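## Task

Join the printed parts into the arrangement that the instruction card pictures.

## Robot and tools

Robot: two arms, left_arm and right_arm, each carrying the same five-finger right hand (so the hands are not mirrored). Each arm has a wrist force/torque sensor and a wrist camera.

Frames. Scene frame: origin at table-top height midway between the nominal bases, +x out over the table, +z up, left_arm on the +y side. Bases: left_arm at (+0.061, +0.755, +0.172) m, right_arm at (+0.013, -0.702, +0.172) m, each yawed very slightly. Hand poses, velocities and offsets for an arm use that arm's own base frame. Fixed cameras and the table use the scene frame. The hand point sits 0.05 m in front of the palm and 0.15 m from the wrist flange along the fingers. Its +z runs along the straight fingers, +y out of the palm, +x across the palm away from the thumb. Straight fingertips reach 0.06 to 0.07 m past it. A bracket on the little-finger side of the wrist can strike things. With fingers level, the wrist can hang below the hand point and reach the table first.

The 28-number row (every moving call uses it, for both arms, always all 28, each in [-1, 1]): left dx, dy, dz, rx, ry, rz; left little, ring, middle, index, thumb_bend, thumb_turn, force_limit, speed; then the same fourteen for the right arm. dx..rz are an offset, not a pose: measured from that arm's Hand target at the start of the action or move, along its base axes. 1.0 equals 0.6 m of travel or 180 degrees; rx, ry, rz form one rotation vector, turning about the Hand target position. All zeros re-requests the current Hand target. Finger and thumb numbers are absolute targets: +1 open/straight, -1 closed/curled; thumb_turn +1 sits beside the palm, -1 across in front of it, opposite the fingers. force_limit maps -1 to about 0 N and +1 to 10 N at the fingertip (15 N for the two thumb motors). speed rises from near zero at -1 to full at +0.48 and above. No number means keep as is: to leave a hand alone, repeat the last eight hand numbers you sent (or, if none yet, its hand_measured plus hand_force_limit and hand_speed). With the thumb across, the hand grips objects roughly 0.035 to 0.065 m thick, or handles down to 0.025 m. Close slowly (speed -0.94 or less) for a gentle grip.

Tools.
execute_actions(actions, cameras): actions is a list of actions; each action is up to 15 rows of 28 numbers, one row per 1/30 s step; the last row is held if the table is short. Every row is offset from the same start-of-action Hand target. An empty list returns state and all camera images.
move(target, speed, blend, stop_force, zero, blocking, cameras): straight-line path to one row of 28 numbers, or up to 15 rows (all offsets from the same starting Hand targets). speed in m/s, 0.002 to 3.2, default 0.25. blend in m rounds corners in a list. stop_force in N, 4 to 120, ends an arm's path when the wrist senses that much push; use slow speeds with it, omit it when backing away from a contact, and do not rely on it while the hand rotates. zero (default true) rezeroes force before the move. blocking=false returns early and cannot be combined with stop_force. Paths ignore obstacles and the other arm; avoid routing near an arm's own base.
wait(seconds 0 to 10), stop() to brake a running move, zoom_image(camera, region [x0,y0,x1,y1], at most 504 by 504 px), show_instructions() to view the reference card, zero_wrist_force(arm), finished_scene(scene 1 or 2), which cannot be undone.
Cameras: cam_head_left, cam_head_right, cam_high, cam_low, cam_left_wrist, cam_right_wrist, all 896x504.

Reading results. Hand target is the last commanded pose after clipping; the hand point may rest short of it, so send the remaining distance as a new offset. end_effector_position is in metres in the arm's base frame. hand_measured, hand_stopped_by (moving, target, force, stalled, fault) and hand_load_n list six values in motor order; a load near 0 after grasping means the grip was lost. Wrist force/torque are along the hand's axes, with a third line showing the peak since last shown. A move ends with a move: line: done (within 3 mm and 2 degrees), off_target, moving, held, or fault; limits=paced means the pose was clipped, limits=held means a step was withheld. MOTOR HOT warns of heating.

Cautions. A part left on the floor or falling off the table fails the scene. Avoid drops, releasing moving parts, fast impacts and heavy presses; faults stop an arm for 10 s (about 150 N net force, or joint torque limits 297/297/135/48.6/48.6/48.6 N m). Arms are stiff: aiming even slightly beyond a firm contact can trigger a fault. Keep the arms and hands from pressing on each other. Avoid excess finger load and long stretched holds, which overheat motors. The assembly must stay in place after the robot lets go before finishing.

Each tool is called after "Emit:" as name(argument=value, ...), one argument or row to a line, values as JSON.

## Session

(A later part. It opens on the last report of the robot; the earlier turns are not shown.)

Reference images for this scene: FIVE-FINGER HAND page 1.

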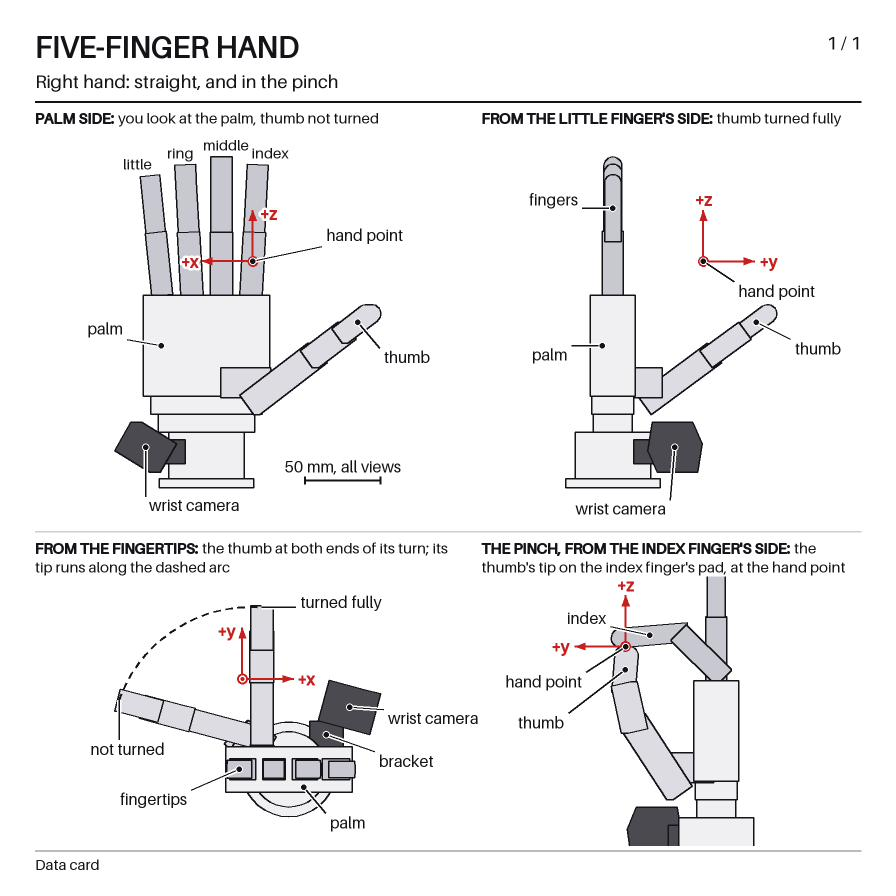

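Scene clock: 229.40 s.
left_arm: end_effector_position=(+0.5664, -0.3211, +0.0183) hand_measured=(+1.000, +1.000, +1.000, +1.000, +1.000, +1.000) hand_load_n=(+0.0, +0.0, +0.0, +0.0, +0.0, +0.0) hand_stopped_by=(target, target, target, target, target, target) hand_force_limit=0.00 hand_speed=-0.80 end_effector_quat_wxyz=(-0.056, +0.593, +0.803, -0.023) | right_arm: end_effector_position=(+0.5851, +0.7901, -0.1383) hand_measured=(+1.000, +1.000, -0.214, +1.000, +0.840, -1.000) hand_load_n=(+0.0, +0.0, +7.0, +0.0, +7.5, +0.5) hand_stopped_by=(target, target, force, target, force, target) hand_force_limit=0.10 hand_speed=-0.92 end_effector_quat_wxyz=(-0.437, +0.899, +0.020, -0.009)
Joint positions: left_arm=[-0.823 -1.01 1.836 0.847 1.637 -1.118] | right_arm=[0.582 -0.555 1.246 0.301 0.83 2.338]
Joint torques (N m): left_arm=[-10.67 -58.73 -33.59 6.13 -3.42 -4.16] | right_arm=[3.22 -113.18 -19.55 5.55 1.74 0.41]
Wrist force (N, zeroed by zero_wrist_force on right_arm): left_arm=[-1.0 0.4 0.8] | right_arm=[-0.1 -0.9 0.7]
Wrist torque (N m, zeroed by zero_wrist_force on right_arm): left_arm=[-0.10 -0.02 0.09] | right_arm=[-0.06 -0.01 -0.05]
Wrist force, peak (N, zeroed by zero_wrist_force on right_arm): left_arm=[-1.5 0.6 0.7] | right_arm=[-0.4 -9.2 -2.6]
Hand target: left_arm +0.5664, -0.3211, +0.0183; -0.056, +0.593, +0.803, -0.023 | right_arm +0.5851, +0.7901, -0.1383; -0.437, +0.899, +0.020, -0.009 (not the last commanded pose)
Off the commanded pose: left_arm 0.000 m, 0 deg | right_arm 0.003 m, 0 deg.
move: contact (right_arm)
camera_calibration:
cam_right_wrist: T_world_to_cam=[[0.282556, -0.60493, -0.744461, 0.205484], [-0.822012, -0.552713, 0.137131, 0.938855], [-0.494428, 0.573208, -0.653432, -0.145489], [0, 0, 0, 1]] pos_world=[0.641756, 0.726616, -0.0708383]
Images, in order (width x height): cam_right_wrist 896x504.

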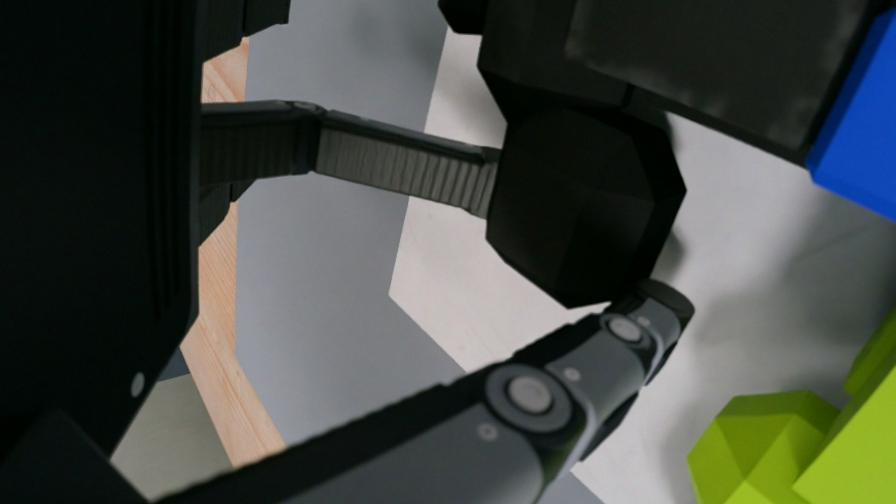

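Emit:
move(
  target=[0,0,0,0,0,0,1,1,1,1,1,1,0,-0.8,0,0,0,0,0,0,1,1,-0.08,1,0.95,-1,0.1,-0.85],
)

Emit:
wait(
  seconds=0.7,
)

Emit:
move(
  target=[
    [0,0,0,0,0,0,1,1,1,1,1,1,0,-0.8,0,0,0.04,0,0,0,1,1,-0.08,1,0.95,-1,0.1,-0.85],
    [0,0,0,0,0,0,1,1,1,1,1,1,0,-0.8,0,0,0.25,0,0,0,1,1,-0.08,1,0.95,-1,0.1,-0.85],
    [0,0,0,0,0,0,1,1,1,1,1,1,0,-0.8,-0.3,-0.46,0.25,0,0,0,1,1,-0.08,1,0.95,-1,0.1,-0.85],
  ],
  speed=[0.06,0.25,0.25],
)

Emit:
move(
  target=[0.07,-0.47,0.05,0,0,0,1,1,1,1,1,1,0,-0.8,0,0,0,0,0,0,1,1,-0.08,1,0.95,-1,0.1,-0.85],
  cameras=["cam_left_wrist"],
)

Emit:
zoom_image(
  camera="cam_left_wrist",
  region=[280, 150, 560, 400],
)

Emit:
move(
  target=[
    [-0.05,0.3,-0.1,-0.1,0,0,1,1,1,1,1,1,0,-0.8,0,0,0,0,0,0,1,1,-0.08,1,0.95,-1,0.1,-0.85],
    [-0.07,0.22,-0.15,-0.24,0,0,1,1,1,1,1,1,0,-0.8,0,0,0,0,0,0,1,1,-0.08,1,0.95,-1,0.1,-0.85],
  ],
  blend=0.02,
  cameras=["cam_left_wrist"],
)

Emit:
zoom_image(
  camera="cam_left_wrist",
  region=[380, 180, 620, 340],
)

Scene clock: 231.83 s.
left_arm: end_effector_position=(+0.5664, -0.3211, +0.0183) hand_measured=(+1.000, +1.000, +1.000, +1.000, +1.000, +1.000) hand_load_n=(+0.0, +0.0, +0.0, +0.0, +0.0, +0.0) hand_stopped_by=(target, target, target, target, target, target) hand_force_limit=0.00 hand_speed=-0.80 end_effector_quat_wxyz=(-0.056, +0.593, +0.803, -0.023) | right_arm: end_effector_position=(+0.5851, +0.7901, -0.1383) hand_measured=(+1.000, +1.000, -0.080, +1.000, +0.950, -1.000) hand_load_n=(+0.0, +0.0, +0.0, +0.0, +0.0, +0.0) hand_stopped_by=(target, target, target, target, target, target) hand_force_limit=0.10 hand_speed=-0.85 end_effector_quat_wxyz=(-0.437, +0.899, +0.020, -0.009)
Joint positions: left_arm=[-0.823 -1.01 1.836 0.847 1.637 -1.118] | right_arm=[0.582 -0.555 1.246 0.301 0.83 2.338]
Joint torques (N m): left_arm=[-11.12 -59.25 -33.61 5.85 -3.33 -3.85] | right_arm=[-4.28 -107.97 -20.3 4.75 1.29 0.49]
Wrist force (N, zeroed by zero_wrist_force on right_arm): left_arm=[-0.8 0.4 0.6] | right_arm=[-0.1 -0.3 -0.2]
Wrist torque (N m, zeroed by zero_wrist_force on right_arm): left_arm=[-0.08 -0.04 0.10] | right_arm=[-0.01 0.02 0.00]
Wrist force, peak (N, zeroed by zero_wrist_force on right_arm): left_arm=[-1.2 0.9 0.6] | right_arm=[0.1 -0.7 1.0]
Hand target: left_arm +0.5664, -0.3211, +0.0183; -0.056, +0.593, +0.803, -0.023 | right_arm +0.5851, +0.7901, -0.1383; -0.437, +0.899, +0.020, -0.009
Off the commanded pose: left_arm 0.000 m, 0 deg | right_arm 0.000 m, 0 deg.
move: done

Scene clock: 232.53 s.
left_arm: end_effector_position=(+0.5664, -0.3211, +0.0183) hand_measured=(+1.000, +1.000, +1.000, +1.000, +1.000, +1.000) hand_load_n=(+0.0, +0.0, +0.0, +0.0, +0.0, +0.0) hand_stopped_by=(target, target, target, target, target, target) hand_force_limit=0.00 hand_speed=-0.80 end_effector_quat_wxyz=(-0.056, +0.593, +0.803, -0.023) | right_arm: end_effector_position=(+0.5851, +0.7901, -0.1383) hand_measured=(+1.000, +1.000, -0.080, +1.000, +0.950, -1.000) hand_load_n=(+0.0, +0.0, +0.0, +0.0, +0.0, +0.0) hand_stopped_by=(target, target, target, target, target, target) hand_force_limit=0.10 hand_speed=-0.85 end_effector_quat_wxyz=(-0.437, +0.899, +0.020, -0.009)
Joint positions: left_arm=[-0.823 -1.01 1.836 0.847 1.637 -1.118] | right_arm=[0.582 -0.555 1.246 0.301 0.83 2.338]
Joint torques (N m): left_arm=[-12.16 -58.72 -33.56 5.85 -3.72 -4.19] | right_arm=[-1.28 -109.15 -21.97 4.59 1.91 0.45]
Wrist force (N, zeroed by zero_wrist_force on right_arm): left_arm=[-1.0 0.7 0.5] | right_arm=[-0.4 -0.5 0.1]
Wrist torque (N m, zeroed by zero_wrist_force on right_arm): left_arm=[-0.04 0.00 0.10] | right_arm=[-0.05 0.05 -0.02]
Wrist force, peak (N, zeroed by zero_wrist_force on right_arm): left_arm=[-1.1 0.7 0.7] | right_arm=[-0.3 -0.4 0.5]
Hand target: left_arm +0.5664, -0.3211, +0.0183; -0.056, +0.593, +0.803, -0.023 | right_arm +0.5851, +0.7901, -0.1383; -0.437, +0.899, +0.020, -0.009
Off the commanded pose: left_arm 0.000 m, 0 deg | right_arm 0.000 m, 0 deg.
wait: 0.70 s; at rest by 0.17 s

Scene clock: 236.30 s.
left_arm: end_effector_position=(+0.5664, -0.3211, +0.0183) hand_measured=(+1.000, +1.000, +1.000, +1.000, +1.000, +1.000) hand_load_n=(+0.0, +0.0, +0.0, +0.0, +0.0, +0.0) hand_stopped_by=(target, target, target, target, target, target) hand_force_limit=0.00 hand_speed=-0.80 end_effector_quat_wxyz=(-0.056, +0.593, +0.803, -0.023) | right_arm: end_effector_position=(+0.4052, +0.5143, +0.0117) hand_measured=(+1.000, +1.000, -0.080, +1.000, +0.950, -1.000) hand_load_n=(+0.0, -0.5, +0.0, +0.0, +0.0, +0.0) hand_stopped_by=(target, target, target, target, target, target) hand_force_limit=0.10 hand_speed=-0.85 end_effector_quat_wxyz=(-0.437, +0.899, +0.020, -0.009)
Joint positions: left_arm=[-0.823 -1.01 1.836 0.847 1.637 -1.118] | right_arm=[0.342 -1.069 1.98 0.301 0.72 2.032]
Joint torques (N m): left_arm=[-11.22 -58.16 -33.1 5.78 -3.54 -4.24] | right_arm=[-7.38 -73.59 -10.83 6.35 -4.71 -1.93]
Wrist force (N, zeroed by zero_wrist_force on right_arm): left_arm=[-1.2 0.6 0.6] | right_arm=[-0.3 -0.9 0.0]
Wrist torque (N m, zeroed by zero_wrist_force on right_arm): left_arm=[-0.05 0.03 0.07] | right_arm=[-0.14 0.06 0.21]
Wrist force, peak (N, zeroed by zero_wrist_force on right_arm): left_arm=[-1.3 0.7 0.7] | right_arm=[-0.2 -1.6 -0.8]
Hand target: left_arm +0.5664, -0.3211, +0.0183; -0.056, +0.593, +0.803, -0.023 | right_arm +0.4051, +0.5141, +0.0117; -0.437, +0.899, +0.020, -0.009
Off the commanded pose: left_arm 0.000 m, 0 deg | right_arm 0.000 m, 0 deg.
move: done

Scene clock: 238.13 s.
left_arm: end_effector_position=(+0.6084, -0.6030, +0.0483) hand_measured=(+1.000, +1.000, +1.000, +1.000, +1.000, +1.000) hand_load_n=(+0.0, +0.0, +0.0, +0.0, +0.0, -0.5) hand_stopped_by=(target, target, target, target, target, target) hand_force_limit=0.00 hand_speed=-0.80 end_effector_quat_wxyz=(-0.056, +0.593, +0.803, -0.023) | right_arm: end_effector_position=(+0.4051, +0.5141, +0.0117) hand_measured=(+1.000, +1.000, -0.080, +1.000, +0.950, -1.000) hand_load_n=(+0.0, +0.0, +0.0, +0.0, +0.0, +0.0) hand_stopped_by=(target, target, target, target, target, target) hand_force_limit=0.10 hand_speed=-0.85 end_effector_quat_wxyz=(-0.437, +0.899, +0.020, -0.009)
Joint positions: left_arm=[-1.019 -0.768 1.31 1.116 1.655 -1.314] | right_arm=[0.342 -1.069 1.981 0.301 0.72 2.032]
Joint torques (N m): left_arm=[-10.54 -84.33 -42.94 5.96 4.18 -4] | right_arm=[-8.1 -73.75 -10.99 6.44 -4.62 -2.38]
Wrist force (N, zeroed by zero_wrist_force on right_arm): left_arm=[-0.3 0.7 0.8] | right_arm=[-0.1 -0.7 -0.2]
Wrist torque (N m, zeroed by zero_wrist_force on right_arm): left_arm=[-0.05 -0.12 0.14] | right_arm=[-0.09 0.03 0.22]
Wrist force, peak (N, zeroed by zero_wrist_force on right_arm): left_arm=[-1.6 0.5 0.5] | right_arm=[0.0 -1.3 -0.2]
Hand target: left_arm +0.6084, -0.6031, +0.0483; -0.056, +0.593, +0.803, -0.023 | right_arm +0.4051, +0.5141, +0.0117; -0.437, +0.899, +0.020, -0.009
Off the commanded pose: left_arm 0.000 m, 0 deg | right_arm 0.000 m, 0 deg.
move: done
camera_calibration:
cam_left_wrist: T_world_to_cam=[[0.824167, 0.557357, -0.100509, -0.158487], [0.543171, -0.727645, 0.418926, -0.790577], [0.160357, -0.399858, -0.902441, -0.185633], [0, 0, 0, 1]] pos_world=[0.589806, -0.561152, 0.147741]
Images, in order (width x height): cam_left_wrist 896x504.

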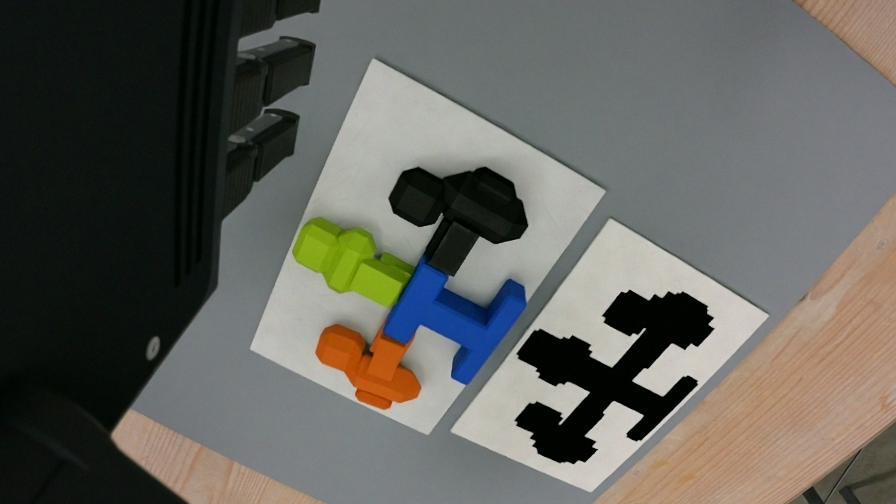

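Scaled by 1.800.

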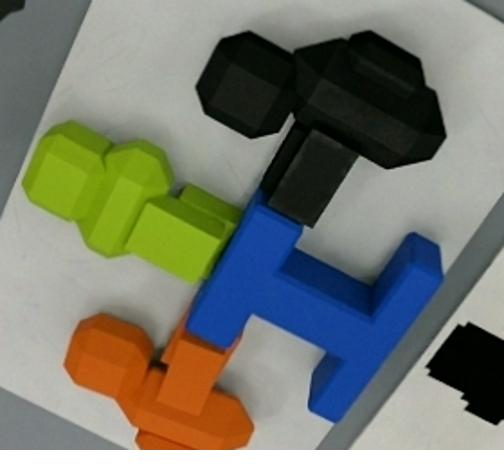

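Scene clock: 240.47 s.
left_arm: end_effector_position=(+0.5664, -0.4711, -0.0416) hand_measured=(+1.000, +1.000, +1.000, +1.000, +1.000, +1.000) hand_load_n=(+0.0, +0.0, +0.0, +0.0, +0.0, +0.0) hand_stopped_by=(target, target, target, target, target, target) hand_force_limit=0.00 hand_speed=-0.80 end_effector_quat_wxyz=(+0.166, +0.572, +0.738, -0.317) | right_arm: end_effector_position=(+0.4051, +0.5141, +0.0117) hand_measured=(+1.000, +1.000, -0.080, +1.000, +0.950, -1.000) hand_load_n=(+0.0, +0.0, +0.0, +0.0, +0.0, +0.5) hand_stopped_by=(target, target, target, target, target, target) hand_force_limit=0.10 hand_speed=-0.85 end_effector_quat_wxyz=(-0.437, +0.899, +0.020, -0.009)
Joint positions: left_arm=[-0.78 -0.95 1.914 0.136 2.153 -1.176] | right_arm=[0.342 -1.069 1.981 0.301 0.72 2.032]
Joint torques (N m): left_arm=[7.18 -58.88 -11.13 0.85 5.02 -3.89] | right_arm=[-10.35 -75.02 -10.41 6.52 -4.38 -1.89]
Wrist force (N, zeroed by zero_wrist_force on right_arm): left_arm=[0.6 1.0 -0.2] | right_arm=[0.1 -0.9 -0.3]
Wrist torque (N m, zeroed by zero_wrist_force on right_arm): left_arm=[0.04 0.01 0.30] | right_arm=[-0.11 0.01 0.22]
Wrist force, peak (N, zeroed by zero_wrist_force on right_arm): left_arm=[-2.1 0.4 0.3] | right_arm=[0.0 -1.2 -0.3]
Hand target: left_arm +0.5664, -0.4711, -0.0417; +0.166, +0.572, +0.738, -0.317 | right_arm +0.4051, +0.5141, +0.0117; -0.437, +0.899, +0.020, -0.009
Off the commanded pose: left_arm 0.000 m, 0 deg | right_arm 0.000 m, 0 deg.
move: done
camera_calibration:
cam_left_wrist: T_world_to_cam=[[0.824173, 0.3375, -0.454789, -0.324864], [0.543192, -0.243851, 0.803417, -0.390188], [0.160252, -0.909192, -0.384302, -0.425671], [0, 0, 0, 1]] pos_world=[0.547906, -0.372523, 0.00215235]
Images, in order (width x height): cam_left_wrist 896x504.

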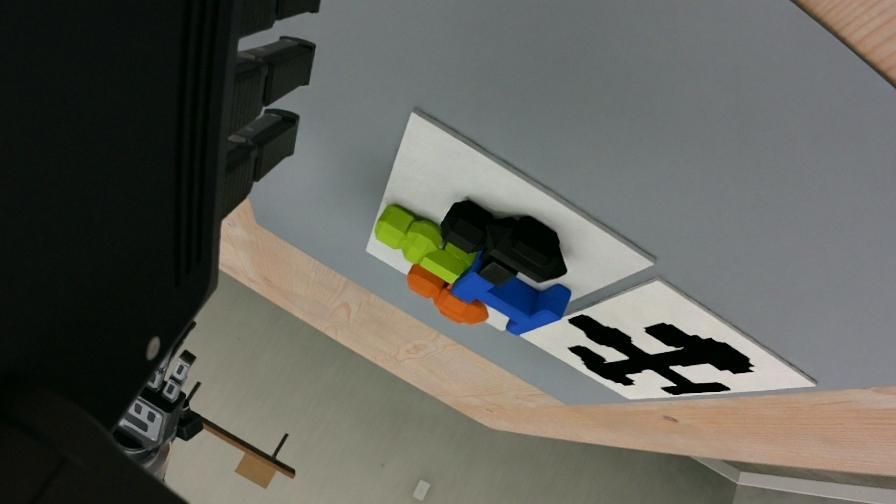

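Scaled by 2.100.

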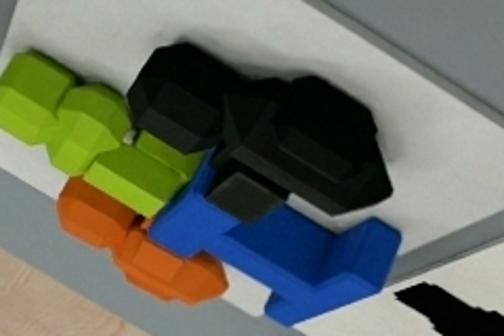

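Emit:
zoom_image(
  camera="cam_left_wrist",
  region=[430, 190, 590, 300],
)

Emit:
move(
  target=[
    [0.05,0.05,0.2,0.24,0,0,1,1,1,1,1,1,0,-0.8,0,0,0,0,0,0,1,1,-0.08,1,0.95,-1,0.1,-0.85],
    [0.07,-0.18,0.1,0.24,0,0,1,1,1,1,1,1,0,-0.8,0,0,0,0,0,0,1,1,-0.08,1,0.95,-1,0.1,-0.85],
  ],
  blend=0.02,
  cameras=["cam_left_wrist"],
)

Emit:
zoom_image(
  camera="cam_left_wrist",
  region=[360, 170, 540, 310],
)

Scaled by 3.150.

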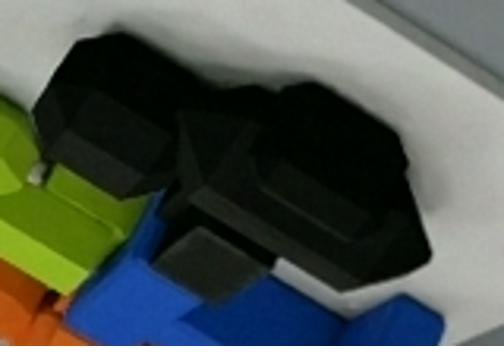

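Scene clock: 244.30 s.
left_arm: end_effector_position=(+0.6084, -0.5790, +0.0184) hand_measured=(+1.000, +1.000, +1.000, +1.000, +1.000, +1.000) hand_load_n=(+0.0, +0.0, +0.0, +0.0, +0.0, +0.0) hand_stopped_by=(target, target, target, target, target, target) hand_force_limit=0.00 hand_speed=-0.80 end_effector_quat_wxyz=(-0.056, +0.593, +0.803, -0.023) | right_arm: end_effector_position=(+0.4051, +0.5141, +0.0117) hand_measured=(+1.000, +1.000, -0.080, +1.000, +0.950, -1.000) hand_load_n=(+0.0, -0.5, +0.0, +0.0, +0.0, +0.5) hand_stopped_by=(target, target, target, target, target, target) hand_force_limit=0.10 hand_speed=-0.85 end_effector_quat_wxyz=(-0.437, +0.899, +0.020, -0.009)
Joint positions: left_arm=[-1.003 -0.765 1.367 1.057 1.654 -1.298] | right_arm=[0.342 -1.069 1.981 0.301 0.72 2.032]
Joint torques (N m): left_arm=[-10.22 -83.91 -40.71 5.6 4.24 -3.95] | right_arm=[-10.05 -72.62 -11.37 6.27 -4.23 -1.82]
Wrist force (N, zeroed by zero_wrist_force on right_arm): left_arm=[-0.4 0.8 0.4] | right_arm=[-0.1 -1.2 -0.2]
Wrist torque (N m, zeroed by zero_wrist_force on right_arm): left_arm=[0.00 -0.09 0.15] | right_arm=[-0.16 0.04 0.21]
Wrist force, peak (N, zeroed by zero_wrist_force on right_arm): left_arm=[-1.7 0.8 1.2] | right_arm=[0.0 -1.3 0.0]
Hand target: left_arm +0.6084, -0.5791, +0.0183; -0.056, +0.593, +0.803, -0.023 | right_arm +0.4051, +0.5141, +0.0117; -0.437, +0.899, +0.020, -0.009
Off the commanded pose: left_arm 0.000 m, 0 deg | right_arm 0.000 m, 0 deg.
move: done
camera_calibration:
cam_left_wrist: T_world_to_cam=[[0.824167, 0.557357, -0.100509, -0.174879], [0.543171, -0.727645, 0.418926, -0.760546], [0.160357, -0.399858, -0.902441, -0.203109], [0, 0, 0, 1]] pos_world=[0.589806, -0.537152, 0.117741]
Images, in order (width x height): cam_left_wrist 896x504.

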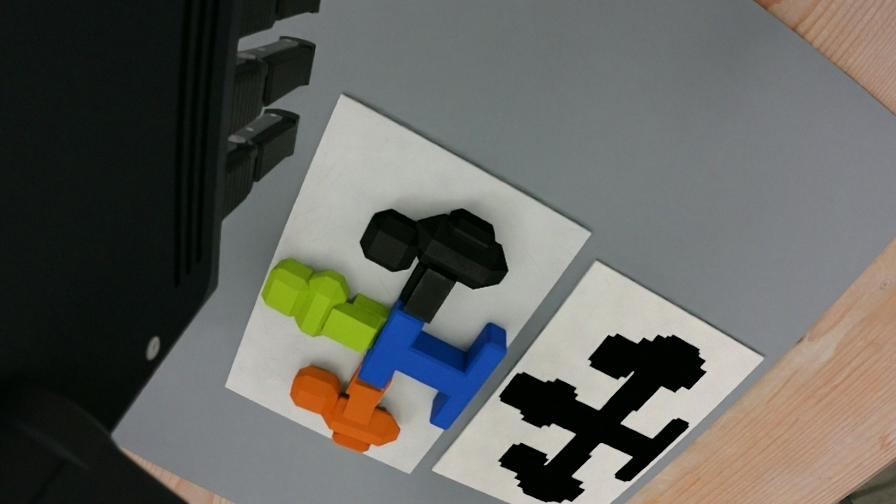

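Scaled by 2.800.

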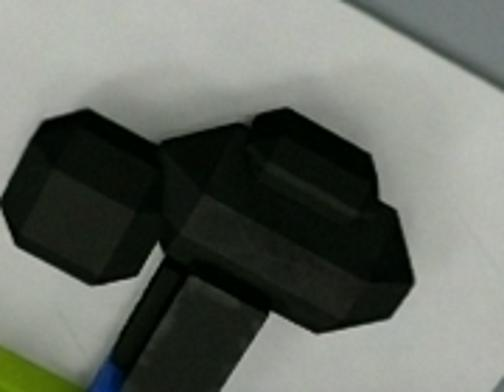

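Emit:
zoom_image(
  camera="cam_left_wrist",
  region=[370, 250, 470, 340],
)

Emit:
zoom_image(
  camera="cam_left_wrist",
  region=[330, 340, 430, 430],
)

Scaled by 5.040.

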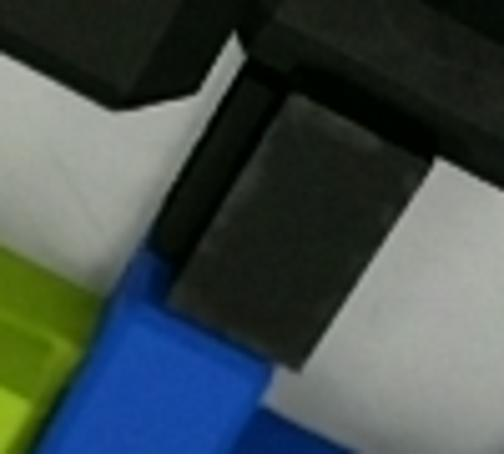

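Scaled by 5.040.

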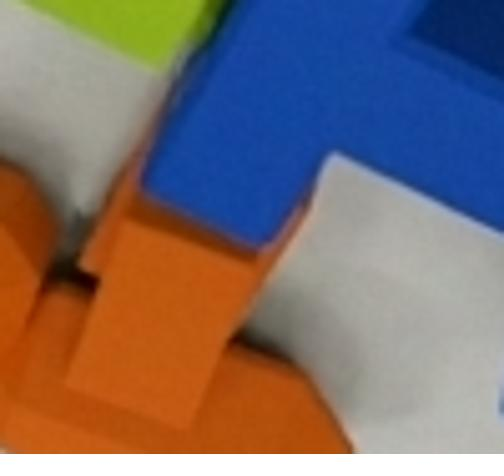

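Emit:
move(
  target=[
    [0,0.4,0.2,0,0,0,1,1,1,1,1,1,0,-0.8,0.3,0.46,0,0,0,0,1,1,-0.08,1,0.95,-1,0.1,-0.85],
    [0,0.4,0.2,0,0,0,1,1,1,1,1,1,0,-0.8,0.3,0.46,-0.21,0,0,0,1,1,-0.08,1,0.95,-1,0.1,-0.85],
    [0,0.4,0.2,0,0,0,1,1,1,1,1,1,0,-0.8,0.3,0.46,-0.25,0,0,0,1,1,-0.08,1,0.95,-1,0.1,-0.85],
  ],
  speed=[0.25,0.15,0.06],
  blend=[0.01,0.01,0],
)

Emit:
move(
  target=[0,0,0,0,0,0,1,1,1,1,1,1,0,-0.8,0,0,0,0,0,0,1,1,-0.45,1,0.5,-1,0.08,-0.92],
)

Emit:
wait(
  seconds=1.2,
)

Emit:
zero_wrist_force(
  arm="right_arm",
)

Emit:
move(
  target=[0,0,0,0,0,0,1,1,1,1,1,1,0,-0.8,0,0,0.02,0,0,0,1,1,-0.45,1,0.5,-1,0.08,-0.92],
  speed=0.03,
  cameras=["cam_right_wrist"],
)

Emit:
zoom_image(
  camera="cam_right_wrist",
  region=[640, 0, 896, 220],
)

Scene clock: 251.27 s.
left_arm: end_effector_position=(+0.6084, -0.3391, +0.1383) hand_measured=(+1.000, +1.000, +1.000, +1.000, +1.000, +1.000) hand_load_n=(+0.0, +0.0, +0.0, +0.0, +0.0, -0.5) hand_stopped_by=(target, target, target, target, target, target) hand_force_limit=0.00 hand_speed=-0.80 end_effector_quat_wxyz=(-0.056, +0.593, +0.803, -0.023) | right_arm: end_effector_position=(+0.5851, +0.7901, -0.1381) hand_measured=(+1.000, +1.000, -0.080, +1.000, +0.950, -1.000) hand_load_n=(+0.0, +0.0, +0.0, +0.0, +0.0, +0.0) hand_stopped_by=(target, target, target, target, target, target) hand_force_limit=0.10 hand_speed=-0.85 end_effector_quat_wxyz=(-0.437, +0.899, +0.020, -0.009)
Joint positions: left_arm=[-0.794 -1.081 1.679 1.076 1.634 -1.089] | right_arm=[0.582 -0.556 1.246 0.301 0.83 2.338]
Joint torques (N m): left_arm=[9.5 -86.07 -21.36 5.73 -3.62 4.39] | right_arm=[8.99 -93.01 -44.02 -0.37 1.6 1.83]
Wrist force (N, zeroed by zero_wrist_force on right_arm): left_arm=[-0.7 0.6 0.7] | right_arm=[0.2 0.0 0.1]
Wrist torque (N m, zeroed by zero_wrist_force on right_arm): left_arm=[-0.06 -0.04 -0.06] | right_arm=[0.02 -0.04 0.03]
Wrist force, peak (N, zeroed by zero_wrist_force on right_arm): left_arm=[-1.7 0.7 1.5] | right_arm=[0.6 -1.7 0.2]
Hand target: left_arm +0.6084, -0.3391, +0.1383; -0.056, +0.593, +0.803, -0.023 | right_arm +0.5851, +0.7901, -0.1383; -0.437, +0.899, +0.020, -0.009
Off the commanded pose: left_arm 0.000 m, 0 deg | right_arm 0.000 m, 0 deg.
move: done

Scene clock: 252.57 s.
left_arm: end_effector_position=(+0.6084, -0.3391, +0.1383) hand_measured=(+1.000, +1.000, +1.000, +1.000, +1.000, +1.000) hand_load_n=(+0.0, +0.0, +0.0, +0.0, -0.5, +0.0) hand_stopped_by=(target, target, target, target, target, target) hand_force_limit=0.00 hand_speed=-0.80 end_effector_quat_wxyz=(-0.056, +0.593, +0.803, -0.023) | right_arm: end_effector_position=(+0.5851, +0.7902, -0.1383) hand_measured=(+1.000, +1.000, -0.204, +1.000, +0.830, -1.000) hand_load_n=(+0.5, +0.0, +7.5, +0.0, +8.0, +0.5) hand_stopped_by=(target, target, force, target, force, target) hand_force_limit=0.08 hand_speed=-0.92 end_effector_quat_wxyz=(-0.437, +0.899, +0.020, -0.009)
Joint positions: left_arm=[-0.794 -1.081 1.679 1.076 1.634 -1.089] | right_arm=[0.582 -0.555 1.246 0.301 0.83 2.339]
Joint torques (N m): left_arm=[7.7 -87.83 -21.73 5.97 -3.67 4.48] | right_arm=[-6.39 -90.1 -42.31 0.78 1.69 0.32]
Wrist force (N, zeroed by zero_wrist_force on right_arm): left_arm=[-0.4 0.5 0.5] | right_arm=[-0.1 -0.8 1.0]
Wrist torque (N m, zeroed by zero_wrist_force on right_arm): left_arm=[-0.06 -0.08 -0.04] | right_arm=[0.02 -0.05 -0.03]
Wrist force, peak (N, zeroed by zero_wrist_force on right_arm): left_arm=[-0.9 1.0 0.3] | right_arm=[-4.0 -3.6 4.4]
Hand target: left_arm +0.6084, -0.3391, +0.1383; -0.056, +0.593, +0.803, -0.023 | right_arm +0.5851, +0.7901, -0.1383; -0.437, +0.899, +0.020, -0.009
Off the commanded pose: left_arm 0.000 m, 0 deg | right_arm 0.000 m, 0 deg.
move: done

Scene clock: 253.77 s.
left_arm: end_effector_position=(+0.6084, -0.3391, +0.1383) hand_measured=(+1.000, +1.000, +1.000, +1.000, +1.000, +1.000) hand_load_n=(+0.0, +0.0, +0.0, +0.0, +0.0, -0.5) hand_stopped_by=(target, target, target, target, target, target) hand_force_limit=0.00 hand_speed=-0.80 end_effector_quat_wxyz=(-0.056, +0.593, +0.803, -0.023) | right_arm: end_effector_position=(+0.5851, +0.7901, -0.1383) hand_measured=(+1.000, +1.000, -0.204, +1.000, +0.830, -1.000) hand_load_n=(+0.0, -0.5, +7.5, +0.0, +8.0, +1.0) hand_stopped_by=(target, target, force, target, force, target) hand_force_limit=0.08 hand_speed=-0.92 end_effector_quat_wxyz=(-0.437, +0.899, +0.020, -0.009)
Joint positions: left_arm=[-0.794 -1.081 1.679 1.076 1.634 -1.089] | right_arm=[0.582 -0.555 1.246 0.301 0.83 2.338]
Joint torques (N m): left_arm=[7.93 -85.88 -21.66 6.08 -3.69 4.56] | right_arm=[-10.08 -90.45 -41.67 1.81 1.7 -0.44]
Wrist force (N, zeroed by zero_wrist_force on right_arm): left_arm=[-0.5 0.5 0.5] | right_arm=[-0.4 -0.9 1.3]
Wrist torque (N m, zeroed by zero_wrist_force on right_arm): left_arm=[-0.05 -0.07 -0.05] | right_arm=[0.01 -0.03 -0.04]
Wrist force, peak (N, zeroed by zero_wrist_force on right_arm): left_arm=[-1.0 0.8 0.5] | right_arm=[-0.7 -1.2 1.4]
Hand target: left_arm +0.6084, -0.3391, +0.1383; -0.056, +0.593, +0.803, -0.023 | right_arm +0.5851, +0.7901, -0.1383; -0.437, +0.899, +0.020, -0.009
Off the commanded pose: left_arm 0.000 m, 0 deg | right_arm 0.000 m, 0 deg.
wait: 1.20 s; at rest by 0.17 s

Wrist force sensor zeroed.

Scene clock: 254.53 s.
left_arm: end_effector_position=(+0.6084, -0.3391, +0.1383) hand_measured=(+1.000, +1.000, +1.000, +1.000, +1.000, +1.000) hand_load_n=(+0.0, +0.0, +0.0, +0.0, +0.0, -0.5) hand_stopped_by=(target, target, target, target, target, target) hand_force_limit=0.00 hand_speed=-0.80 end_effector_quat_wxyz=(-0.056, +0.593, +0.803, -0.023) | right_arm: end_effector_position=(+0.5851, +0.7901, -0.1265) hand_measured=(+1.000, +1.000, -0.204, +1.000, +0.830, -1.000) hand_load_n=(+0.0, +0.0, +6.5, +0.0, +8.5, +3.0) hand_stopped_by=(target, target, force, target, force, target) hand_force_limit=0.08 hand_speed=-0.92 end_effector_quat_wxyz=(-0.437, +0.899, +0.020, -0.009)
Joint positions: left_arm=[-0.794 -1.081 1.679 1.076 1.634 -1.089] | right_arm=[0.582 -0.568 1.247 0.313 0.83 2.338]
Joint torques (N m): left_arm=[7.99 -87.33 -21.6 5.76 -3.54 4.6] | right_arm=[-9.49 -112.4 -18.2 5.23 1.59 0.41]
Wrist force (N, zeroed by zero_wrist_force on right_arm): left_arm=[-0.6 0.6 0.4] | right_arm=[0.3 0.7 -1.2]
Wrist torque (N m, zeroed by zero_wrist_force on right_arm): left_arm=[-0.04 -0.05 -0.05] | right_arm=[-0.03 0.05 0.04]
Wrist force, peak (N, zeroed by zero_wrist_force on right_arm): left_arm=[-0.8 1.0 0.7] | right_arm=[0.1 0.8 -1.4]
Hand target: left_arm +0.6084, -0.3391, +0.1383; -0.056, +0.593, +0.803, -0.023 | right_arm +0.5851, +0.7901, -0.1263; -0.437, +0.899, +0.020, -0.009
Off the commanded pose: left_arm 0.000 m, 0 deg | right_arm 0.000 m, 0 deg.
move: done
camera_calibration:
cam_right_wrist: T_world_to_cam=[[0.282556, -0.60493, -0.744461, 0.214268], [-0.822012, -0.552713, 0.137131, 0.937237], [-0.494428, 0.573208, -0.653432, -0.137778], [0, 0, 0, 1]] pos_world=[0.641756, 0.726616, -0.0590383]
Images, in order (width x height): cam_right_wrist 896x504.

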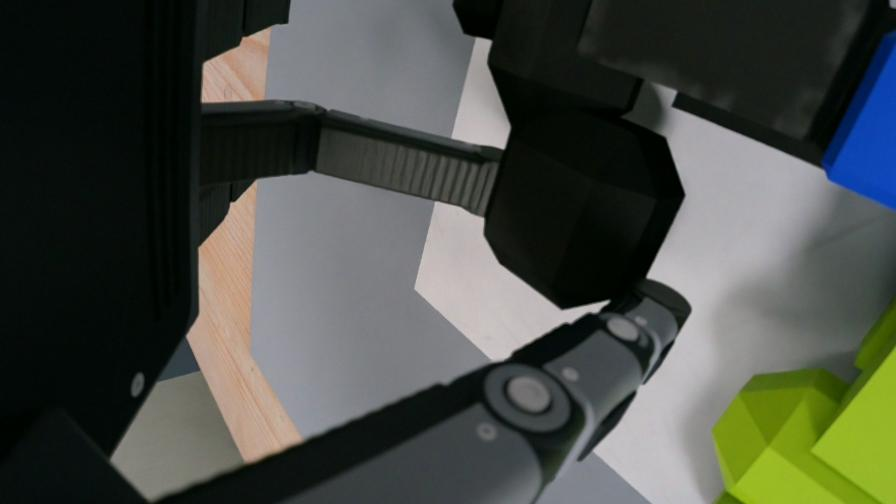

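Scaled by 1.969.

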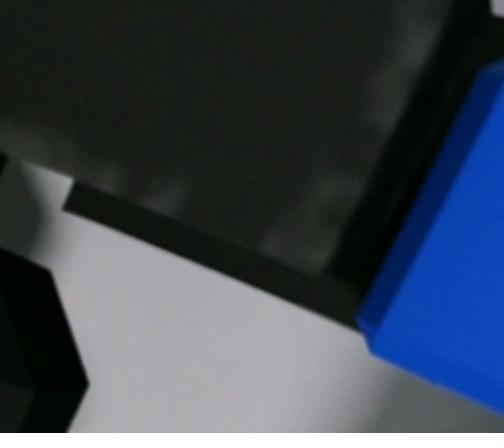

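Emit:
move(
  target=[
    [0,0,0,0,0,0,1,1,1,1,1,1,0,-0.8,-0.005,0.003,0,0,0,0,1,1,-0.45,1,0.5,-1,0.08,-0.92],
    [0,0,0,0,0,0,1,1,1,1,1,1,0,-0.8,-0.005,0.003,-0.03,0,0,0,1,1,-0.45,1,0.5,-1,0.08,-0.92],
  ],
  speed=0.02,
  stop_force=4,
  cameras=["cam_right_wrist"],
)

Emit:
zoom_image(
  camera="cam_right_wrist",
  region=[640, 0, 896, 220],
)

Emit:
move(
  target=[0,0,0,0,0,0,1,1,1,1,1,1,0,-0.8,0,0,0,0,0,0,1,1,-0.08,1,0.95,-1,0.08,-0.85],
)

Emit:
move(
  target=[
    [0,0,0,0,0,0,1,1,1,1,1,1,0,-0.8,0,0,0.04,0,0,0,1,1,-0.08,1,0.95,-1,0.08,-0.85],
    [0,0,0,0,0,0,1,1,1,1,1,1,0,-0.8,0,0,0.25,0,0,0,1,1,-0.08,1,0.95,-1,0.08,-0.85],
    [0,0,0,0,0,0,1,1,1,1,1,1,0,-0.8,-0.3,-0.46,0.25,0,0,0,1,1,-0.08,1,0.95,-1,0.08,-0.85],
  ],
  speed=[0.06,0.25,0.25],
)

Emit:
move(
  target=[0,-0.42,-0.15,0,0,0,1,1,1,1,1,1,0,-0.8,0,0,0,0,0,0,1,1,-0.08,1,0.95,-1,0.08,-0.85],
  cameras=["cam_left_wrist"],
)

Emit:
zoom_image(
  camera="cam_left_wrist",
  region=[350, 210, 510, 340],
)

Scene clock: 257.93 s.
left_arm: end_effector_position=(+0.6084, -0.3391, +0.1383) hand_measured=(+1.000, +1.000, +1.000, +1.000, +1.000, +1.000) hand_load_n=(+0.0, +0.0, +0.0, +0.0, +0.0, +0.0) hand_stopped_by=(target, target, target, target, target, target) hand_force_limit=0.00 hand_speed=-0.80 end_effector_quat_wxyz=(-0.056, +0.593, +0.803, -0.023) | right_arm: end_effector_position=(+0.5821, +0.7919, -0.1388) hand_measured=(+1.000, +1.000, -0.204, +1.000, +0.830, -1.000) hand_load_n=(+0.0, -0.5, +6.5, +0.0, +8.0, +1.5) hand_stopped_by=(target, target, force, target, force, target) hand_force_limit=0.08 hand_speed=-0.92 end_effector_quat_wxyz=(-0.437, +0.899, +0.020, -0.009)
Joint positions: left_arm=[-0.794 -1.081 1.679 1.076 1.634 -1.089] | right_arm=[0.586 -0.557 1.249 0.297 0.832 2.343]
Joint torques (N m): left_arm=[9.09 -87.93 -21.55 6.21 -3.35 4.27] | right_arm=[3.77 -109.44 -18.21 6 1.33 0.91]
Wrist force (N, zeroed by zero_wrist_force on right_arm): left_arm=[-0.6 0.3 0.4] | right_arm=[1.2 0.8 -1.2]
Wrist torque (N m, zeroed by zero_wrist_force on right_arm): left_arm=[-0.08 -0.04 -0.06] | right_arm=[-0.05 0.02 0.01]
Wrist force, peak (N, zeroed by zero_wrist_force on right_arm): left_arm=[-0.5 1.3 0.7] | right_arm=[-0.2 -5.7 -7.0]
Hand target: left_arm +0.6084, -0.3391, +0.1383; -0.056, +0.593, +0.803, -0.023 | right_arm +0.5821, +0.7919, -0.1388; -0.437, +0.899, +0.020, -0.009 (not the last commanded pose)
Off the commanded pose: left_arm 0.000 m, 0 deg | right_arm 0.006 m, 0 deg.
move: contact (right_arm); path passed 1 of 2 targets
camera_calibration:
cam_right_wrist: T_world_to_cam=[[0.282511, -0.60499, -0.744429, 0.207062], [-0.821965, -0.552747, 0.137276, 0.937401], [-0.494532, 0.573113, -0.653437, -0.148137], [0, 0, 0, 1]] pos_world=[0.638755, 0.728316, -0.0713381]
Images, in order (width x height): cam_right_wrist 896x504.

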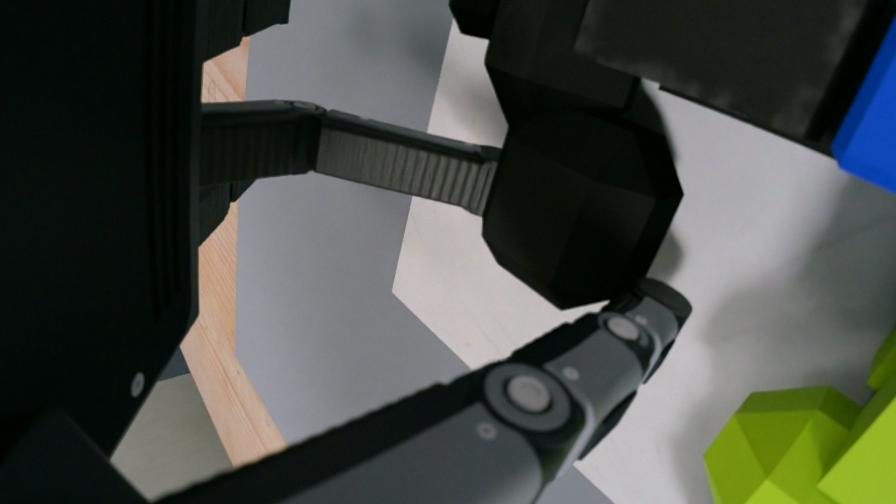

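Scaled by 1.969.

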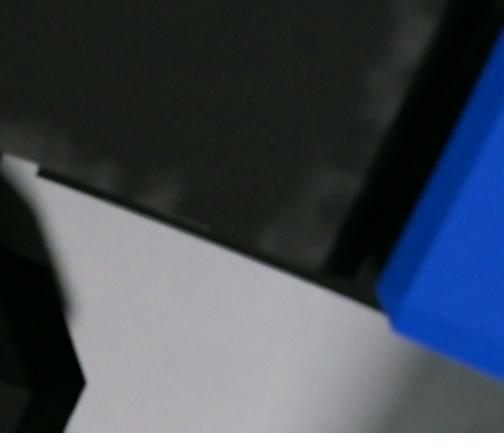

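Scene clock: 258.77 s.
left_arm: end_effector_position=(+0.6084, -0.3391, +0.1383) hand_measured=(+1.000, +1.000, +1.000, +1.000, +1.000, +1.000) hand_load_n=(+0.0, +0.0, +0.0, +0.0, +0.0, +0.0) hand_stopped_by=(target, target, target, target, target, target) hand_force_limit=0.00 hand_speed=-0.80 end_effector_quat_wxyz=(-0.056, +0.593, +0.803, -0.023) | right_arm: end_effector_position=(+0.5821, +0.7919, -0.1388) hand_measured=(+1.000, +1.000, -0.080, +1.000, +0.950, -1.000) hand_load_n=(+0.0, -0.5, +0.0, +0.0, +0.0, +0.0) hand_stopped_by=(target, target, target, target, target, target) hand_force_limit=0.08 hand_speed=-0.85 end_effector_quat_wxyz=(-0.437, +0.899, +0.020, -0.009)
Joint positions: left_arm=[-0.794 -1.081 1.679 1.076 1.634 -1.089] | right_arm=[0.586 -0.557 1.249 0.297 0.832 2.343]
Joint torques (N m): left_arm=[8.45 -87.82 -21.18 6.25 -3.52 4.35] | right_arm=[-0.94 -113.55 -21.24 4.76 1.07 -0.27]
Wrist force (N, zeroed by zero_wrist_force on right_arm): left_arm=[-0.4 1.0 0.5] | right_arm=[0.3 0.6 -1.1]
Wrist torque (N m, zeroed by zero_wrist_force on right_arm): left_arm=[0.03 -0.07 -0.03] | right_arm=[-0.05 0.04 0.04]
Wrist force, peak (N, zeroed by zero_wrist_force on right_arm): left_arm=[-0.4 1.0 0.5] | right_arm=[1.2 0.9 -1.2]
Hand target: left_arm +0.6084, -0.3391, +0.1383; -0.056, +0.593, +0.803, -0.023 | right_arm +0.5821, +0.7919, -0.1388; -0.437, +0.899, +0.020, -0.009
Off the commanded pose: left_arm 0.000 m, 0 deg | right_arm 0.000 m, 0 deg.
move: done

Scene clock: 262.53 s.
left_arm: end_effector_position=(+0.6084, -0.3391, +0.1383) hand_measured=(+1.000, +1.000, +1.000, +1.000, +1.000, +1.000) hand_load_n=(+0.0, +0.0, +0.0, +0.0, +0.0, +0.0) hand_stopped_by=(target, target, target, target, target, target) hand_force_limit=0.00 hand_speed=-0.80 end_effector_quat_wxyz=(-0.056, +0.593, +0.803, -0.023) | right_arm: end_effector_position=(+0.4022, +0.5160, +0.0112) hand_measured=(+1.000, +1.000, -0.080, +1.000, +0.950, -1.000) hand_load_n=(+0.0, +0.0, +0.0, +0.0, +0.0, +0.0) hand_stopped_by=(target, target, target, target, target, target) hand_force_limit=0.08 hand_speed=-0.85 end_effector_quat_wxyz=(-0.437, +0.899, +0.020, -0.009)
Joint positions: left_arm=[-0.794 -1.081 1.679 1.076 1.634 -1.089] | right_arm=[0.347 -1.071 1.983 0.294 0.722 2.039]
Joint torques (N m): left_arm=[8 -86.96 -21.68 6.05 -3.66 4.44] | right_arm=[-8.66 -72.82 -10.64 6.41 -4.53 -1.95]
Wrist force (N, zeroed by zero_wrist_force on right_arm): left_arm=[-1.0 0.7 0.4] | right_arm=[0.5 -0.1 -1.5]
Wrist torque (N m, zeroed by zero_wrist_force on right_arm): left_arm=[-0.03 0.01 -0.07] | right_arm=[-0.14 0.05 0.27]
Wrist force, peak (N, zeroed by zero_wrist_force on right_arm): left_arm=[-0.7 1.0 0.8] | right_arm=[-0.7 0.6 -2.3]
Hand target: left_arm +0.6084, -0.3391, +0.1383; -0.056, +0.593, +0.803, -0.023 | right_arm +0.4021, +0.5159, +0.0112; -0.437, +0.899, +0.020, -0.009
Off the commanded pose: left_arm 0.000 m, 0 deg | right_arm 0.000 m, 0 deg.
move: done

Scene clock: 264.27 s.
left_arm: end_effector_position=(+0.6084, -0.5910, +0.0484) hand_measured=(+1.000, +1.000, +1.000, +1.000, +1.000, +1.000) hand_load_n=(+0.0, +0.0, +0.0, +0.0, +0.0, +0.0) hand_stopped_by=(target, target, target, target, target, target) hand_force_limit=0.00 hand_speed=-0.80 end_effector_quat_wxyz=(-0.056, +0.593, +0.803, -0.023) | right_arm: end_effector_position=(+0.4021, +0.5159, +0.0112) hand_measured=(+1.000, +1.000, -0.080, +1.000, +0.950, -1.000) hand_load_n=(+0.0, +0.0, +0.0, +0.0, +0.0, +0.0) hand_stopped_by=(target, target, target, target, target, target) hand_force_limit=0.08 hand_speed=-0.85 end_effector_quat_wxyz=(-0.437, +0.899, +0.020, -0.009)
Joint positions: left_arm=[-1.011 -0.78 1.334 1.105 1.654 -1.306] | right_arm=[0.347 -1.071 1.984 0.294 0.722 2.039]
Joint torques (N m): left_arm=[-10.64 -82.81 -40.02 5.75 4.25 -4.15] | right_arm=[-6.35 -70.74 -11 6.37 -4.67 -2.03]
Wrist force (N, zeroed by zero_wrist_force on right_arm): left_arm=[-0.1 1.1 0.8] | right_arm=[0.3 0.1 -1.5]
Wrist torque (N m, zeroed by zero_wrist_force on right_arm): left_arm=[0.00 -0.16 0.17] | right_arm=[-0.12 0.08 0.25]
Wrist force, peak (N, zeroed by zero_wrist_force on right_arm): left_arm=[-1.7 0.5 1.3] | right_arm=[0.4 -0.2 -1.8]
Hand target: left_arm +0.6084, -0.5911, +0.0483; -0.056, +0.593, +0.803, -0.023 | right_arm +0.4021, +0.5159, +0.0112; -0.437, +0.899, +0.020, -0.009
Off the commanded pose: left_arm 0.000 m, 0 deg | right_arm 0.000 m, 0 deg.
move: done
camera_calibration:
cam_left_wrist: T_world_to_cam=[[0.824167, 0.557357, -0.100509, -0.165175], [0.543171, -0.727645, 0.418926, -0.781846], [0.160357, -0.399858, -0.902441, -0.180834], [0, 0, 0, 1]] pos_world=[0.589806, -0.549152, 0.147741]
Images, in order (width x height): cam_left_wrist 896x504.

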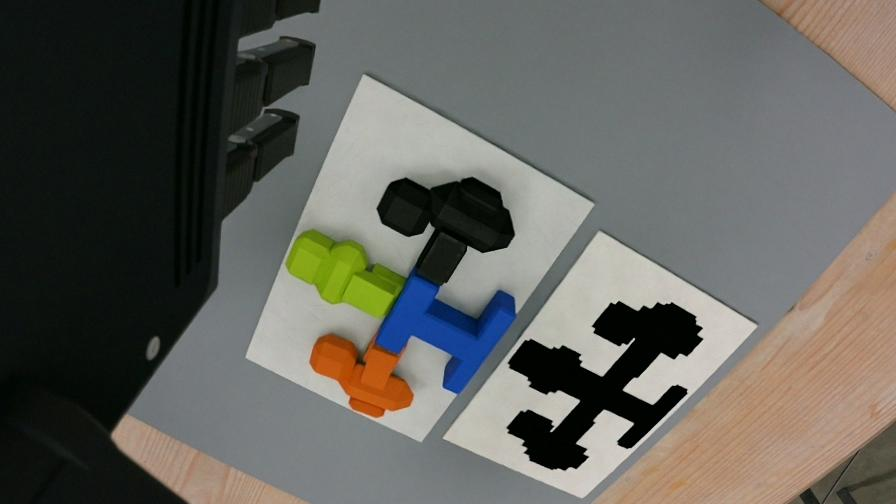

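Scaled by 3.150.

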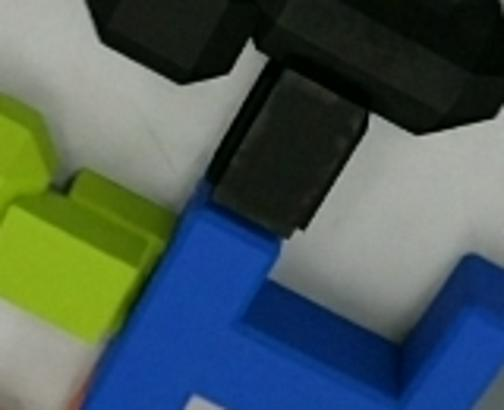

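Emit:
move(
  target=[
    [-0.05,0.3,-0.1,-0.1,0,0,1,1,1,1,1,1,0,-0.8,0,0,0,0,0,0,1,1,-0.08,1,0.95,-1,0.08,-0.85],
    [-0.06,0.17,-0.15,-0.22,0,0,1,1,1,1,1,1,0,-0.8,0,0,0,0,0,0,1,1,-0.08,1,0.95,-1,0.08,-0.85],
  ],
  blend=0.02,
  cameras=["cam_left_wrist"],
)

Emit:
zoom_image(
  camera="cam_left_wrist",
  region=[420, 200, 560, 310],
)

Emit:
move(
  target=[
    [0.15,0.05,0.1,0.22,0,0,1,1,1,1,1,1,0,-0.8,0,0,0,0,0,0,1,1,-0.08,1,0.95,-1,0.08,-0.85],
    [0.3,0.05,0.05,0.22,0.17,0,1,1,1,1,1,1,0,-0.8,0,0,0,0,0,0,1,1,-0.08,1,0.95,-1,0.08,-0.85],
  ],
  cameras=["cam_left_wrist"],
)

Scene clock: 267.57 s.
left_arm: end_effector_position=(+0.5724, -0.4891, -0.0416) hand_measured=(+1.000, +1.000, +1.000, +1.000, +1.000, +1.000) hand_load_n=(+0.0, +0.0, +0.0, +0.0, +0.0, -0.5) hand_stopped_by=(target, target, target, target, target, target) hand_force_limit=0.00 hand_speed=-0.80 end_effector_quat_wxyz=(+0.148, +0.577, +0.748, -0.293) | right_arm: end_effector_position=(+0.4021, +0.5159, +0.0112) hand_measured=(+1.000, +1.000, -0.080, +1.000, +0.950, -1.000) hand_load_n=(+0.0, +0.0, +0.0, +0.0, +0.0, +0.0) hand_stopped_by=(target, target, target, target, target, target) hand_force_limit=0.08 hand_speed=-0.85 end_effector_quat_wxyz=(-0.437, +0.899, +0.020, -0.009)
Joint positions: left_arm=[-0.81 -0.937 1.865 0.212 2.101 -1.185] | right_arm=[0.347 -1.071 1.984 0.294 0.722 2.039]
Joint torques (N m): left_arm=[-12.5 -63.62 -12.76 0.81 5.11 -3.73] | right_arm=[-9.63 -72.97 -12.13 6.02 -4.83 -2.46]
Wrist force (N, zeroed by zero_wrist_force on right_arm): left_arm=[0.6 0.5 0.2] | right_arm=[0.4 -0.3 -1.5]
Wrist torque (N m, zeroed by zero_wrist_force on right_arm): left_arm=[-0.06 -0.07 0.27] | right_arm=[-0.17 0.05 0.26]
Wrist force, peak (N, zeroed by zero_wrist_force on right_arm): left_arm=[1.9 0.7 0.3] | right_arm=[0.2 0.0 -1.8]
Hand target: left_arm +0.5724, -0.4891, -0.0417; +0.148, +0.577, +0.748, -0.294 | right_arm +0.4021, +0.5159, +0.0112; -0.437, +0.899, +0.020, -0.009
Off the commanded pose: left_arm 0.000 m, 0 deg | right_arm 0.000 m, 0 deg.
move: done
camera_calibration:
cam_left_wrist: T_world_to_cam=[[0.824165, 0.365407, -0.432701, -0.309145], [0.543202, -0.293818, 0.786513, -0.423006], [0.160262, -0.88326, -0.440644, -0.432677], [0, 0, 0, 1]] pos_world=[0.553906, -0.39349, 0.00827592]
Images, in order (width x height): cam_left_wrist 896x504.

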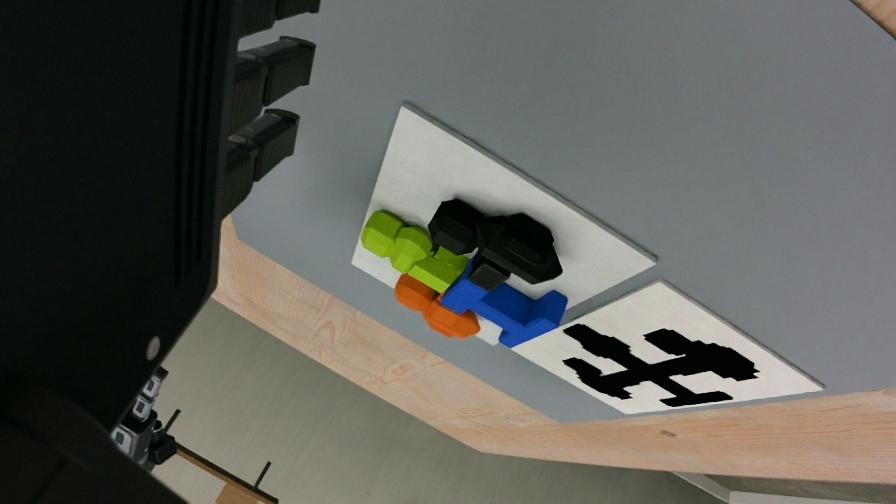

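Scaled by 3.600.

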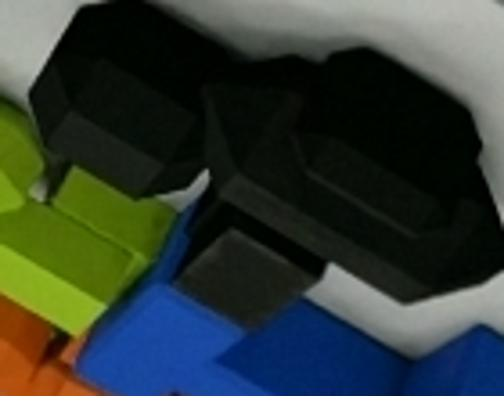

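Scene clock: 271.13 s.
left_arm: end_effector_position=(+0.7524, -0.4591, -0.0116) hand_measured=(+1.000, +1.000, +1.000, +1.000, +1.000, +1.000) hand_load_n=(+0.0, +0.0, +0.0, +0.0, +0.0, -0.5) hand_stopped_by=(target, target, target, target, target, target) hand_force_limit=0.00 hand_speed=-0.80 end_effector_quat_wxyz=(-0.252, +0.496, +0.814, -0.165) | right_arm: end_effector_position=(+0.4021, +0.5159, +0.0112) hand_measured=(+1.000, +1.000, -0.080, +1.000, +0.950, -1.000) hand_load_n=(+0.0, +0.0, +0.0, +0.0, +0.0, +0.0) hand_stopped_by=(target, target, target, target, target, target) hand_force_limit=0.08 hand_speed=-0.85 end_effector_quat_wxyz=(-0.437, +0.899, +0.020, -0.009)
Joint positions: left_arm=[-0.672 -0.464 0.948 1.579 1.952 -1.051] | right_arm=[0.347 -1.071 1.984 0.294 0.722 2.039]
Joint torques (N m): left_arm=[8.65 -100.3 -41.9 6.25 4.84 4.62] | right_arm=[-7.79 -73.74 -12.47 6.05 -5.01 -2.34]
Wrist force (N, zeroed by zero_wrist_force on right_arm): left_arm=[-1.1 1.3 0.4] | right_arm=[0.4 0.2 -1.4]
Wrist torque (N m, zeroed by zero_wrist_force on right_arm): left_arm=[-0.04 0.02 -0.01] | right_arm=[-0.10 0.06 0.26]
Wrist force, peak (N, zeroed by zero_wrist_force on right_arm): left_arm=[-1.6 1.9 0.1] | right_arm=[0.6 -0.1 -1.8]
Hand target: left_arm +0.7524, -0.4591, -0.0117; -0.252, +0.496, +0.814, -0.165 | right_arm +0.4021, +0.5159, +0.0112; -0.437, +0.899, +0.020, -0.009
Off the commanded pose: left_arm 0.000 m, 0 deg | right_arm 0.000 m, 0 deg.
move: done
camera_calibration:
cam_left_wrist: T_world_to_cam=[[0.574423, 0.688646, -0.442498, -0.119183], [0.788338, -0.610947, 0.0725723, -0.87386], [-0.220366, -0.390526, -0.893828, 0.0854574], [0, 0, 0, 1]] pos_world=[0.77619, -0.418434, 0.0870639]
Images, in order (width x height): cam_left_wrist 896x504.

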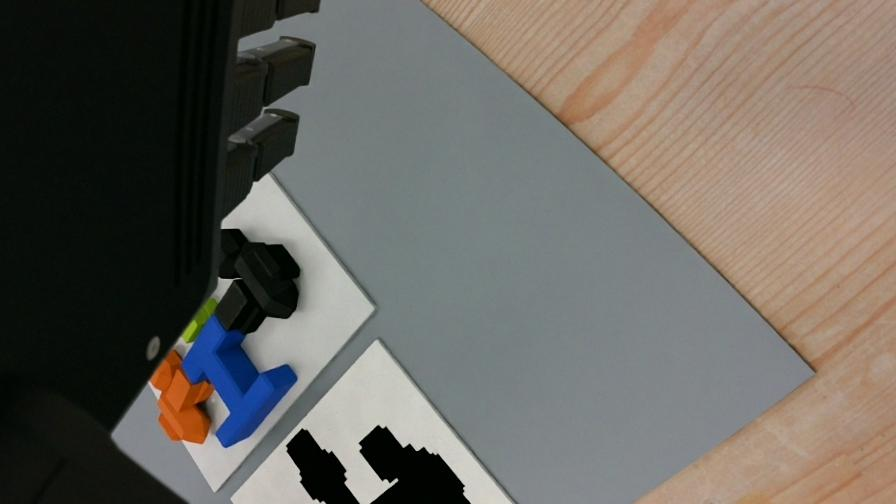

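Emit:
zoom_image(
  camera="cam_left_wrist",
  region=[170, 240, 310, 370],
)

Emit:
zoom_image(
  camera="cam_left_wrist",
  region=[150, 320, 310, 460],
)

Scaled by 3.600.

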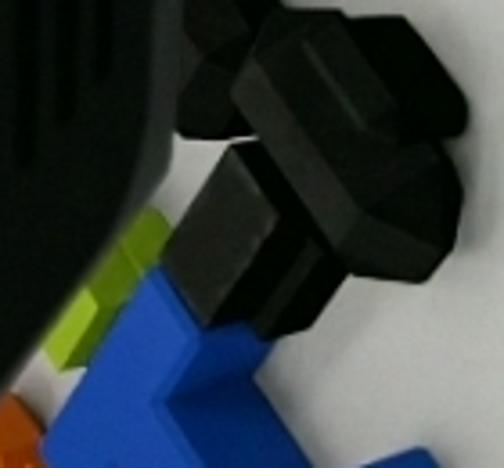

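Scaled by 3.150.

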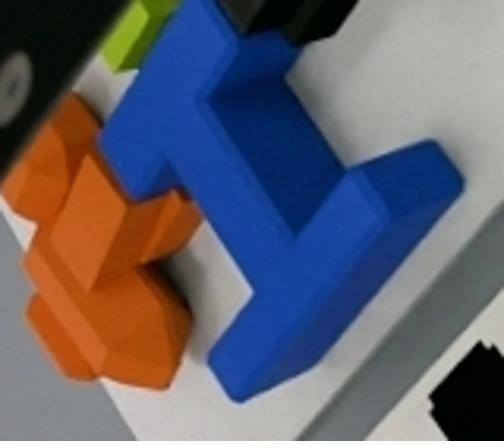

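Emit:
finished_scene(
  scene=2,
)

The scene is finished: the task was done.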